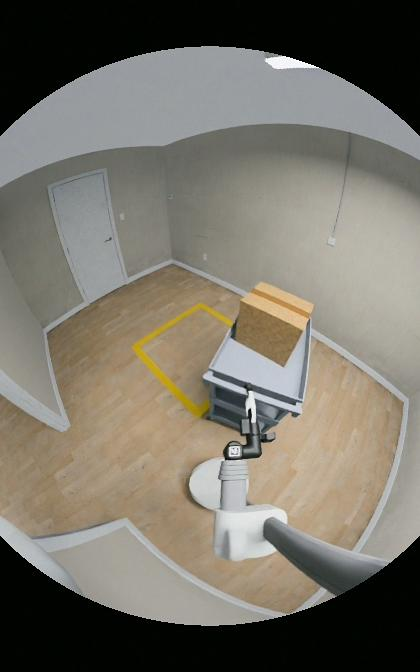

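Request:
{"fn": "move", "kwargs": {"blocking": false, "r1": {"base":{"translate_m":0.05,"strafe_m":-0.26},"pace":"slow","contact_limits":{"translate_m":0.8}}}}

Request:
{"fn": "wait", "kwargs": {"seconds": 5}}

Request:
{"fn": "move", "kwargs": {"blocking": false, "r1": {"base":{"rotate_rad":0.3},"pace":"slow","contact_limits":{"rotate_rad":0.8}}}}

Request:
{"fn": "wait", "kwargs": {"seconds": 3}}

Request:
{"fn": "move", "kwargs": {"blocking": false, "r1": {"base":{"translate_m":0.05,"strafe_m":-0.3},"pace":"slow","contact_limits":{"translate_m":0.8}}}}

Request:
{"fn": "wait", "kwargs": {"seconds": 5}}

Request:
{"fn": "move", "kwargs": {"blocking": false, "r1": {"base":{"rotate_rad":0.32},"pace":"slow","contact_limits":{"rotate_rad":0.8}}}}

Request:
{"fn": "wait", "kwargs": {"seconds": 3}}

Request:
{"fn": "move", "kwargs": {"blocking": false, "r1": {"base":{"translate_m":0.05,"strafe_m":-0.25},"pace":"slow","contact_limits":{"translate_m":0.8}}}}

Request:
{"fn": "wait", "kwargs": {"seconds": 5, "cameras": ["r1_head_camera","r1_head_left_camera"]}}

Scene clock: 977.80 s.
move: r1 moving
r1.base_odometry: x=-0.515 y=+0.464 heading=+1.385
r1.turned_by_wheels: +0.001
r1.turned_by_imu: +0.000
r1.base_tilt: forward=-1.6 right=+1.2
r1.lidar_m: 0.43 3.11 1.81 1.47 0.78 0.77 0.88 1.51 1.62 1.80 2.01 0.39
r1.base_status: translate_m moving; strafe_m moving
r1.joint_positions: lift_m=+0.688 arm_m=+0.000 wrist_yaw_rad=+0.005 wrist_pitch_rad=+0.008 wrist_roll_rad=+1.569 gripper_m=-0.020
r1.joint_status: not commanded
r1.measured_speeds: translate_m=+0.009 strafe_m=-0.051 rotate_rad=+0.002 lift_m=+0.000 arm_m=+0.000 wrist_yaw_rad=+0.000 wrist_pitch_rad=+0.000 wrist_roll_rad=+0.000
r1.motor_effort: lift_m=+23(23) arm_m=-3(4) wheel_0=+12(14) wheel_1=-5(7) wheel_2=+1(3)
r1.servo_current: wrist_yaw_rad=72(72) wrist_pitch_rad=59(59) wrist_roll_rad=46(59) gripper_m=46(52)
r1.contact_limits: translate_m 0.8
r1.hand_pose: x=+0.4597 y=-0.0859 z=+0.8635 quat_wxyz=(+0.708, +0.707, +0.005, -0.001) (m; r1's base frame)
r1.wrist_depth_mm: - 357 362 118 175 176 - / - 375 379 - 185 - - / - 413 415 - 196 - - / - 462 462 - 208 - - / - - 512 151 222 1576 - / - - - 185 231 1661 1308 / - - 170 139 177 1430 1229
r2: as last shown
r2.lidar_m: 0.47 3.75 4.99 4.80 1.66 1.19 1.13 1.19 1.06 0.99 0.95 0.61
r2.motor_effort: lift_m=+20(20) arm_m=-5(5) wheel_0=-12(13) wheel_1=-5(6) wheel_2=+15(16)
r2.servo_current: wrist_yaw_rad=52(52) wrist_pitch_rad=46(46) wrist_roll_rad=33(59) gripper_m=111(111)
r2.contact_limits: translate_m 0.9
r2.wrist_depth_mm: - - 232 162 252 263 272 / - - 233 163 253 263 272 / - - 236 167 255 266 274 / - - 236 165 256 268 276 / - - 237 168 258 268 278 / - - 185 167 181 273 279 / - - 238 - 262 268 285
pictures: none

Scene clock: 981.17 s.
earlier move: r1 done
r1.base_odometry: x=-0.264 y=+0.465 heading=+1.385
r1.turned_by_wheels: +0.000
r1.turned_by_imu: +0.000
r1.base_tilt: forward=-1.6 right=+1.2
r1.lidar_m: 0.40 0.50 2.27 1.74 1.00 0.98 1.12 1.45 1.44 1.66 1.78 0.43
r1.base_status: done
r1.joint_positions: lift_m=+0.688 arm_m=+0.000 wrist_yaw_rad=+0.005 wrist_pitch_rad=+0.008 wrist_roll_rad=+1.569 gripper_m=-0.020
r1.joint_status: not commanded
r1.measured_speeds: all 0
r1.motor_effort: lift_m=+23(23) arm_m=-4(4) wheel_0=+6(14) wheel_1=-3(8) wheel_2=+2(4)
r1.servo_current: wrist_yaw_rad=52(78) wrist_pitch_rad=52(59) wrist_roll_rad=52(72) gripper_m=46(52)
r1.contact_limits: translate_m 0.8
r1.hand_pose: x=+0.4597 y=-0.0859 z=+0.8635 quat_wxyz=(+0.708, +0.707, +0.005, -0.001) (m; r1's base frame)
r1.wrist_depth_mm: - - - 145 202 - - / - 397 402 150 209 - - / - 413 415 154 215 - - / - 439 445 159 221 - - / - 480 477 224 228 - - / - - 492 175 232 1756 - / - - 178 144 242 1464 1281
r2.base_odometry: x=-2.911 y=+0.449 heading=-1.632
r2.turned_by_wheels: +0.000
r2.turned_by_imu: +0.000
r2.base_tilt: forward=-0.5 right=+0.1
r2.lidar_m: 0.47 3.72 5.01 4.80 1.68 1.19 1.12 1.18 1.06 0.99 0.97 0.57
r2.base_status: not commanded
r2.joint_positions: lift_m=+0.900 arm_m=+0.075 wrist_yaw_rad=+0.002 wrist_pitch_rad=+0.001 wrist_roll_rad=+0.000 gripper_m=-0.029
r2.joint_status: not commanded
r2.measured_speeds: all 0
r2.motor_effort: lift_m=+20(20) arm_m=-5(6) wheel_0=-12(13) wheel_1=-6(6) wheel_2=+15(16)
r2.servo_current: wrist_yaw_rad=39(59) wrist_pitch_rad=33(46) wrist_roll_rad=39(59) gripper_m=111(111)
r2.contact_limits: translate_m 0.9
r2.hand_pose: x=+0.5346 y=-0.0869 z=+1.0777 quat_wxyz=(+1.000, +0.000, +0.001, +0.001) (m; r2's base frame)
r2.wrist_depth_mm: - - 233 161 252 263 273 / - - 235 163 254 263 273 / - - 236 167 256 265 276 / - - 237 165 256 268 276 / - - 238 167 258 268 278 / - - 186 167 180 271 281 / - - 239 - 262 270 283
wait: 3.37 of 5 s (r1 has come to rest)
pictures: none

Scene clock: 981.67 s.
move: r1 moving
r1.base_odometry: x=-0.264 y=+0.465 heading=+1.508
r1.turned_by_wheels: +0.124
r1.turned_by_imu: +0.124
r1.base_tilt: forward=-1.6 right=+1.3
r1.lidar_m: 0.41 3.25 1.81 1.74 0.96 0.97 1.21 1.44 1.45 1.79 0.47 0.39
r1.base_status: rotate_rad moving
r1.joint_positions: lift_m=+0.688 arm_m=+0.000 wrist_yaw_rad=-0.009 wrist_pitch_rad=+0.008 wrist_roll_rad=+1.569 gripper_m=-0.020
r1.joint_status: not commanded
r1.measured_speeds: translate_m=+0.000 strafe_m=-0.001 rotate_rad=+0.484 lift_m=+0.000 arm_m=+0.000 wrist_yaw_rad=-0.038 wrist_pitch_rad=+0.000 wrist_roll_rad=+0.000
r1.motor_effort: lift_m=+23(23) arm_m=-4(4) wheel_0=-14(14) wheel_1=-8(8) wheel_2=-10(10)
r1.servo_current: wrist_yaw_rad=72(72) wrist_pitch_rad=52(52) wrist_roll_rad=52(65) gripper_m=46(52)
r1.contact_limits: rotate_rad 0.8
r1.hand_pose: x=+0.4585 y=-0.0900 z=+0.8635 quat_wxyz=(+0.708, +0.707, +0.000, -0.006) (m; r1's base frame)
r1.wrist_depth_mm: - 410 488 139 196 200 - / - 389 394 145 203 - - / - 418 421 151 211 - - / - 455 455 158 219 - - / - 504 488 164 229 - - / - - 196 183 182 1618 - / - - - 142 247 1397 1255
r2: as last shown
r2.base_tilt: forward=-0.6 right=+0.1
r2.lidar_m: 0.47 3.70 5.02 4.79 1.69 1.21 1.13 1.20 1.05 1.01 0.95 0.59
r2.motor_effort: lift_m=+20(20) arm_m=-5(6) wheel_0=-12(13) wheel_1=-5(6) wheel_2=+15(15)
r2.servo_current: wrist_yaw_rad=46(52) wrist_pitch_rad=46(46) wrist_roll_rad=46(59) gripper_m=111(117)
r2.contact_limits: translate_m 0.9
r2.wrist_depth_mm: - - 233 162 251 263 273 / - - 234 163 254 264 273 / - - 236 166 254 265 276 / - - 236 164 256 267 276 / - - 237 167 258 270 279 / - - 185 167 181 271 282 / - - 238 - 262 271 283
pictures: none

Scene clock: 982.53 s.
earlier move: r1 done
r1.base_odometry: x=-0.264 y=+0.465 heading=+1.683
r1.turned_by_wheels: +0.175
r1.turned_by_imu: +0.176
r1.base_tilt: forward=-1.6 right=+1.3
r1.lidar_m: 0.45 3.23 1.72 1.04 0.97 1.03 1.38 1.46 1.50 1.88 0.35 0.37
r1.base_status: done
r1.joint_positions: lift_m=+0.688 arm_m=+0.000 wrist_yaw_rad=-0.005 wrist_pitch_rad=+0.008 wrist_roll_rad=+1.569 gripper_m=-0.020
r1.joint_status: not commanded
r1.measured_speeds: all 0
r1.motor_effort: lift_m=+23(23) arm_m=+4(4) wheel_0=-6(16) wheel_1=-3(8) wheel_2=-4(11)
r1.servo_current: wrist_yaw_rad=46(78) wrist_pitch_rad=52(59) wrist_roll_rad=39(65) gripper_m=52(52)
r1.contact_limits: rotate_rad 0.8
r1.hand_pose: x=+0.4589 y=-0.0887 z=+0.8635 quat_wxyz=(+0.708, +0.707, +0.001, -0.004) (m; r1's base frame)
r1.wrist_depth_mm: 334 340 343 - 154 155 - / - 373 382 105 167 167 - / - 430 430 112 182 - - / - 508 496 - 200 615 - / - - - - 222 1618 - / - - - 185 183 1661 1281 / - - 179 137 163 349 1118
r2.base_odometry: x=-2.911 y=+0.449 heading=-1.632
r2.turned_by_wheels: +0.000
r2.turned_by_imu: +0.000
r2.base_tilt: forward=-0.6 right=+0.1
r2.lidar_m: 0.45 3.73 5.01 4.81 1.66 1.21 1.12 1.19 1.07 1.00 0.99 0.60
r2.base_status: not commanded
r2.joint_positions: lift_m=+0.900 arm_m=+0.075 wrist_yaw_rad=+0.002 wrist_pitch_rad=+0.001 wrist_roll_rad=+0.000 gripper_m=-0.029
r2.joint_status: not commanded
r2.measured_speeds: all 0
r2.motor_effort: lift_m=+20(20) arm_m=-5(6) wheel_0=-12(13) wheel_1=-5(6) wheel_2=+15(16)
r2.servo_current: wrist_yaw_rad=46(59) wrist_pitch_rad=39(46) wrist_roll_rad=39(59) gripper_m=111(117)
r2.contact_limits: translate_m 0.9
r2.hand_pose: x=+0.5346 y=-0.0869 z=+1.0777 quat_wxyz=(+1.000, +0.000, +0.001, +0.001) (m; r2's base frame)
r2.wrist_depth_mm: - - 233 161 252 263 273 / - - 234 163 253 264 273 / - - 235 167 254 265 276 / - - 236 165 256 268 277 / - - 237 167 257 268 279 / - - 186 168 181 272 281 / - - 239 - 262 270 285
wait: 0.87 of 3 s (r1 has come to rest)
pictures: none

Scene clock: 983.03 s.
move: r1 moving
r1.base_odometry: x=-0.251 y=+0.469 heading=+1.684
r1.turned_by_wheels: +0.000
r1.turned_by_imu: +0.000
r1.base_tilt: forward=-1.6 right=+1.2
r1.lidar_m: 0.44 3.26 1.74 1.03 0.99 1.03 1.42 1.44 1.51 1.85 0.38 0.34
r1.base_status: translate_m moving; strafe_m moving
r1.joint_positions: lift_m=+0.688 arm_m=+0.000 wrist_yaw_rad=-0.003 wrist_pitch_rad=+0.008 wrist_roll_rad=+1.569 gripper_m=-0.020
r1.joint_status: not commanded
r1.measured_speeds: translate_m=+0.008 strafe_m=-0.051 rotate_rad=+0.000 lift_m=+0.000 arm_m=+0.000 wrist_yaw_rad=+0.003 wrist_pitch_rad=+0.000 wrist_roll_rad=+0.000
r1.motor_effort: lift_m=+23(23) arm_m=+4(4) wheel_0=+10(10) wheel_1=-6(8) wheel_2=-5(7)
r1.servo_current: wrist_yaw_rad=39(65) wrist_pitch_rad=46(59) wrist_roll_rad=39(52) gripper_m=46(52)
r1.contact_limits: translate_m 0.8
r1.hand_pose: x=+0.4590 y=-0.0882 z=+0.8635 quat_wxyz=(+0.708, +0.707, +0.002, -0.004) (m; r1's base frame)
r1.wrist_depth_mm: 332 336 338 - 149 150 - / 382 373 377 102 163 163 - / - 430 433 109 179 178 - / - 508 500 120 196 597 - / - - - - 219 1708 - / - - - - 234 1661 1308 / - - 181 135 178 353 1138
r2: as last shown
r2.lidar_m: 0.47 3.71 5.03 4.81 1.67 1.23 1.13 1.15 1.08 1.00 0.94 0.59
r2.motor_effort: lift_m=+20(20) arm_m=-5(5) wheel_0=-13(13) wheel_1=-6(6) wheel_2=+15(15)
r2.servo_current: wrist_yaw_rad=39(52) wrist_pitch_rad=46(46) wrist_roll_rad=46(52) gripper_m=104(117)
r2.contact_limits: translate_m 0.9
r2.wrist_depth_mm: - - 232 161 252 263 272 / - - 234 163 254 265 273 / - - 236 166 254 266 274 / - - 236 165 255 267 277 / - - 238 168 257 268 278 / - - 185 167 181 271 281 / - - 240 - 262 268 283
pictures: none

Scene clock: 986.80 s.
earlier move: r1 done
r1.base_odometry: x=+0.029 y=+0.549 heading=+1.684
r1.turned_by_wheels: +0.000
r1.turned_by_imu: +0.000
r1.base_tilt: forward=-1.6 right=+1.3
r1.lidar_m: 0.41 3.36 1.99 1.32 1.25 1.32 1.40 1.33 1.38 1.59 1.49 0.38
r1.base_status: done
r1.joint_positions: lift_m=+0.688 arm_m=+0.000 wrist_yaw_rad=+0.006 wrist_pitch_rad=+0.008 wrist_roll_rad=+1.569 gripper_m=-0.020
r1.joint_status: not commanded
r1.measured_speeds: all 0
r1.motor_effort: lift_m=+23(23) arm_m=-3(4) wheel_0=+5(16) wheel_1=-3(8) wheel_2=+1(7)
r1.servo_current: wrist_yaw_rad=52(78) wrist_pitch_rad=52(59) wrist_roll_rad=20(72) gripper_m=46(59)
r1.contact_limits: translate_m 0.8
r1.hand_pose: x=+0.4598 y=-0.0858 z=+0.8635 quat_wxyz=(+0.708, +0.707, +0.005, -0.001) (m; r1's base frame)
r1.wrist_depth_mm: 347 351 351 116 172 173 - / - 375 377 121 182 - - / - 413 415 - 195 - - / - 469 462 - 206 - - / - - 525 148 222 1708 - / - - - 176 233 1661 1229 / - - 178 138 177 1499 1229
r2.base_odometry: x=-2.911 y=+0.449 heading=-1.632
r2.turned_by_wheels: +0.000
r2.turned_by_imu: +0.001
r2.base_tilt: forward=-0.6 right=+0.1
r2.lidar_m: 0.48 3.71 5.00 4.78 1.69 1.19 1.13 1.18 1.06 1.00 0.96 0.57
r2.base_status: not commanded
r2.joint_positions: lift_m=+0.900 arm_m=+0.075 wrist_yaw_rad=+0.002 wrist_pitch_rad=+0.001 wrist_roll_rad=+0.000 gripper_m=-0.029
r2.joint_status: not commanded
r2.measured_speeds: all 0
r2.motor_effort: lift_m=+20(20) arm_m=-5(6) wheel_0=-13(13) wheel_1=-6(6) wheel_2=+15(15)
r2.servo_current: wrist_yaw_rad=46(65) wrist_pitch_rad=46(52) wrist_roll_rad=52(59) gripper_m=111(117)
r2.contact_limits: translate_m 0.9
r2.hand_pose: x=+0.5346 y=-0.0869 z=+1.0777 quat_wxyz=(+1.000, +0.000, +0.001, +0.001) (m; r2's base frame)
r2.wrist_depth_mm: - - 233 162 251 263 273 / - - 234 163 253 263 273 / - - 235 167 254 265 274 / - - 237 165 256 268 276 / - - 237 167 257 268 279 / - - 186 167 181 272 281 / - - 239 - 260 270 282
wait: 3.77 of 5 s (r1 has come to rest)
pictures: none

Scene clock: 987.30 s.
move: r1 moving
r1.base_odometry: x=+0.029 y=+0.549 heading=+1.808
r1.turned_by_wheels: +0.124
r1.turned_by_imu: +0.124
r1.base_tilt: forward=-1.6 right=+1.3
r1.lidar_m: 0.42 3.35 2.00 1.27 1.26 1.37 1.36 1.33 1.42 1.54 0.40 0.37
r1.base_status: rotate_rad moving
r1.joint_positions: lift_m=+0.688 arm_m=+0.000 wrist_yaw_rad=-0.010 wrist_pitch_rad=+0.008 wrist_roll_rad=+1.569 gripper_m=-0.020
r1.joint_status: not commanded
r1.measured_speeds: translate_m=-0.001 strafe_m=+0.000 rotate_rad=+0.483 lift_m=+0.000 arm_m=+0.000 wrist_yaw_rad=-0.045 wrist_pitch_rad=+0.000 wrist_roll_rad=+0.000
r1.motor_effort: lift_m=+23(23) arm_m=-4(4) wheel_0=-17(17) wheel_1=-8(8) wheel_2=-9(9)
r1.servo_current: wrist_yaw_rad=72(78) wrist_pitch_rad=39(59) wrist_roll_rad=20(65) gripper_m=52(52)
r1.contact_limits: rotate_rad 0.8
r1.hand_pose: x=+0.4584 y=-0.0904 z=+0.8635 quat_wxyz=(+0.708, +0.707, -0.001, -0.007) (m; r1's base frame)
r1.wrist_depth_mm: 342 351 349 114 171 171 - / - 382 384 121 182 - - / - 421 427 - 195 - - / - 480 477 - 208 - - / - - - - 224 1618 - / - - 193 180 181 1576 1308 / - - 179 131 262 128 1255
r2: as last shown
r2.turned_by_imu: +0.000
r2.base_tilt: forward=-0.5 right=+0.1
r2.lidar_m: 0.47 3.75 5.04 4.80 1.68 1.21 1.13 1.20 1.06 0.99 0.95 0.59
r2.motor_effort: lift_m=+20(20) arm_m=-5(6) wheel_0=-12(13) wheel_1=-6(6) wheel_2=+15(15)
r2.servo_current: wrist_yaw_rad=59(59) wrist_pitch_rad=39(46) wrist_roll_rad=39(59) gripper_m=111(117)
r2.contact_limits: translate_m 0.9
r2.wrist_depth_mm: - - 233 162 251 263 272 / - - 234 163 253 264 273 / - - 236 166 254 266 276 / - - 237 165 256 267 277 / - - 238 167 257 270 278 / - - 185 167 181 272 281 / - - 239 - 263 268 283
pictures: none

Scene clock: 988.23 s.
earlier move: r1 done
r1.base_odometry: x=+0.028 y=+0.549 heading=+2.003
r1.turned_by_wheels: +0.195
r1.turned_by_imu: +0.196
r1.base_tilt: forward=-1.6 right=+1.3
r1.lidar_m: 0.46 2.45 1.99 1.25 1.26 1.52 1.33 1.33 1.60 1.50 0.31 0.31
r1.base_status: done
r1.joint_positions: lift_m=+0.688 arm_m=+0.000 wrist_yaw_rad=-0.003 wrist_pitch_rad=+0.008 wrist_roll_rad=+1.570 gripper_m=-0.020
r1.joint_status: not commanded
r1.measured_speeds: all 0
r1.motor_effort: lift_m=+23(23) arm_m=+4(4) wheel_0=-4(18) wheel_1=-5(9) wheel_2=-1(11)
r1.servo_current: wrist_yaw_rad=65(78) wrist_pitch_rad=52(59) wrist_roll_rad=46(65) gripper_m=52(52)
r1.contact_limits: rotate_rad 0.8
r1.hand_pose: x=+0.4590 y=-0.0882 z=+0.8635 quat_wxyz=(+0.708, +0.707, +0.002, -0.004) (m; r1's base frame)
r1.wrist_depth_mm: 329 336 336 - - 122 - / - 389 394 - - 134 - / - 484 473 - 156 156 - / - - - - 181 1430 - / - - - 110 216 1618 1308 / - - - - 181 1708 1160 / - - 180 - 178 357 1182
r2.base_odometry: x=-2.911 y=+0.449 heading=-1.632
r2.turned_by_wheels: +0.000
r2.turned_by_imu: +0.000
r2.base_tilt: forward=-0.6 right=+0.1
r2.lidar_m: 0.49 3.70 5.02 4.81 1.71 1.22 1.14 1.19 1.05 0.99 0.97 0.57
r2.base_status: not commanded
r2.joint_positions: lift_m=+0.900 arm_m=+0.075 wrist_yaw_rad=+0.002 wrist_pitch_rad=+0.001 wrist_roll_rad=+0.000 gripper_m=-0.029
r2.joint_status: not commanded
r2.measured_speeds: all 0
r2.motor_effort: lift_m=+20(20) arm_m=-5(6) wheel_0=-12(13) wheel_1=-5(6) wheel_2=+15(15)
r2.servo_current: wrist_yaw_rad=52(59) wrist_pitch_rad=39(46) wrist_roll_rad=39(59) gripper_m=104(117)
r2.contact_limits: translate_m 0.9
r2.hand_pose: x=+0.5346 y=-0.0869 z=+1.0777 quat_wxyz=(+1.000, +0.000, +0.001, +0.001) (m; r2's base frame)
r2.wrist_depth_mm: - - 233 162 252 263 273 / - - 234 163 252 264 272 / - - 236 167 255 267 276 / - - 236 165 256 266 276 / - - 238 168 258 268 279 / - - 186 167 181 272 282 / - - 240 - 262 268 283
wait: 0.93 of 3 s (r1 has come to rest)
pictures: none

Scene clock: 988.73 s.
move: r1 moving
r1.base_odometry: x=+0.039 y=+0.556 heading=+2.003
r1.turned_by_wheels: +0.000
r1.turned_by_imu: +0.000
r1.base_tilt: forward=-1.6 right=+1.3
r1.lidar_m: 0.43 2.48 1.96 1.27 1.29 1.51 1.32 1.33 1.59 1.48 0.32 0.32
r1.base_status: translate_m moving; strafe_m moving
r1.joint_positions: lift_m=+0.688 arm_m=+0.000 wrist_yaw_rad=-0.003 wrist_pitch_rad=+0.008 wrist_roll_rad=+1.570 gripper_m=-0.020
r1.joint_status: not commanded
r1.measured_speeds: translate_m=+0.011 strafe_m=-0.050 rotate_rad=-0.002 lift_m=+0.000 arm_m=+0.000 wrist_yaw_rad=+0.000 wrist_pitch_rad=+0.000 wrist_roll_rad=+0.001
r1.motor_effort: lift_m=+23(23) arm_m=+4(4) wheel_0=+10(11) wheel_1=-4(8) wheel_2=-4(5)
r1.servo_current: wrist_yaw_rad=46(65) wrist_pitch_rad=59(59) wrist_roll_rad=46(65) gripper_m=52(52)
r1.contact_limits: translate_m 0.8
r1.hand_pose: x=+0.4590 y=-0.0882 z=+0.8635 quat_wxyz=(+0.708, +0.707, +0.002, -0.004) (m; r1's base frame)
r1.wrist_depth_mm: 334 334 343 - - 119 - / - 392 397 - - 129 - / - 492 480 - - 151 - / - - - - 177 521 - / - - - - 214 1618 1281 / - - - 115 181 1537 1205 / - - 180 128 163 362 1182
r2: as last shown
r2.lidar_m: 0.47 3.71 5.00 4.79 1.66 1.22 1.15 1.20 1.07 1.00 0.95 0.59
r2.motor_effort: lift_m=+20(20) arm_m=-5(6) wheel_0=-12(13) wheel_1=-6(6) wheel_2=+15(15)
r2.servo_current: wrist_yaw_rad=52(59) wrist_pitch_rad=33(46) wrist_roll_rad=46(59) gripper_m=111(111)
r2.contact_limits: translate_m 0.9
r2.wrist_depth_mm: - - 232 162 252 263 272 / - - 234 163 253 264 272 / - - 236 167 255 266 277 / - - 236 165 256 267 277 / - - 237 167 257 267 279 / - - 186 167 181 271 281 / - - 240 - 262 270 283
pictures: none

Scene clock: 992.00 s.
earlier move: r1 done
r1.base_odometry: x=+0.234 y=+0.699 heading=+2.003
r1.turned_by_wheels: +0.000
r1.turned_by_imu: +0.001
r1.base_tilt: forward=-1.6 right=+1.3
r1.lidar_m: 0.44 2.91 2.16 1.53 1.53 1.54 1.33 1.33 1.47 1.25 0.34 0.32
r1.base_status: done
r1.joint_positions: lift_m=+0.688 arm_m=+0.000 wrist_yaw_rad=+0.006 wrist_pitch_rad=+0.008 wrist_roll_rad=+1.570 gripper_m=-0.020
r1.joint_status: not commanded
r1.measured_speeds: all 0
r1.motor_effort: lift_m=+23(23) arm_m=+0(4) wheel_0=+6(19) wheel_1=-2(8) wheel_2=+1(5)
r1.servo_current: wrist_yaw_rad=52(78) wrist_pitch_rad=52(59) wrist_roll_rad=39(65) gripper_m=52(52)
r1.contact_limits: translate_m 0.8
r1.hand_pose: x=+0.4598 y=-0.0858 z=+0.8635 quat_wxyz=(+0.707, +0.707, +0.005, -0.001) (m; r1's base frame)
r1.wrist_depth_mm: 325 329 340 - - 124 - / - 379 389 - - 139 - / - 452 462 - 160 157 - / - - - - 180 539 - / - - - 110 213 1618 1308 / - - - - 181 1661 1255 / - - 180 - 317 359 1118
r2.base_odometry: x=-2.911 y=+0.449 heading=-1.632
r2.turned_by_wheels: +0.000
r2.turned_by_imu: +0.000
r2.base_tilt: forward=-0.6 right=+0.1
r2.lidar_m: 0.45 3.68 5.02 4.79 1.68 1.21 1.14 1.16 1.06 0.98 0.96 0.59
r2.base_status: not commanded
r2.joint_positions: lift_m=+0.900 arm_m=+0.075 wrist_yaw_rad=+0.002 wrist_pitch_rad=+0.001 wrist_roll_rad=+0.000 gripper_m=-0.029
r2.joint_status: not commanded
r2.measured_speeds: all 0
r2.motor_effort: lift_m=+20(20) arm_m=-5(6) wheel_0=-12(13) wheel_1=-5(6) wheel_2=+15(15)
r2.servo_current: wrist_yaw_rad=39(59) wrist_pitch_rad=39(46) wrist_roll_rad=59(65) gripper_m=111(117)
r2.contact_limits: translate_m 0.9
r2.hand_pose: x=+0.5346 y=-0.0869 z=+1.0777 quat_wxyz=(+1.000, +0.000, +0.001, +0.001) (m; r2's base frame)
r2.wrist_depth_mm: - - 234 162 252 263 272 / - - 234 163 253 265 273 / - - 236 166 255 266 274 / - - 236 165 256 267 277 / - - 239 168 257 268 278 / - - 185 167 181 272 281 / - - 239 - 263 268 285
wait: 3.27 of 5 s (r1 has come to rest)
pictures: r1_head_camera, r1_head_left_camera
Images, in order (width x height): r1_head_camera 420x560, r1_head_left_camera 420x672.

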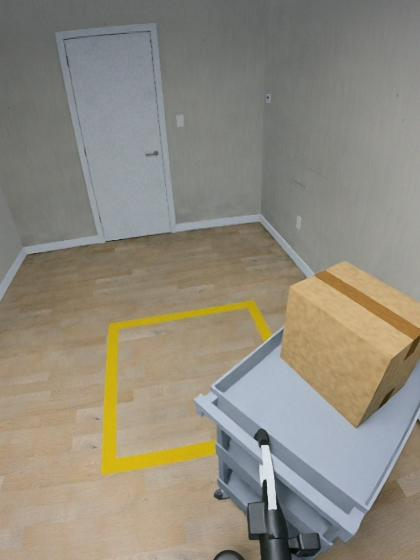

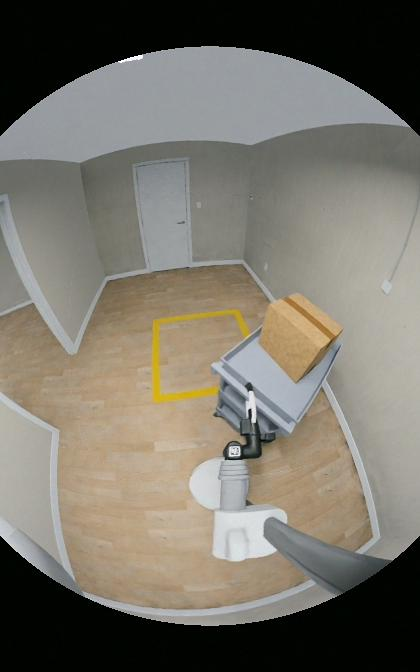

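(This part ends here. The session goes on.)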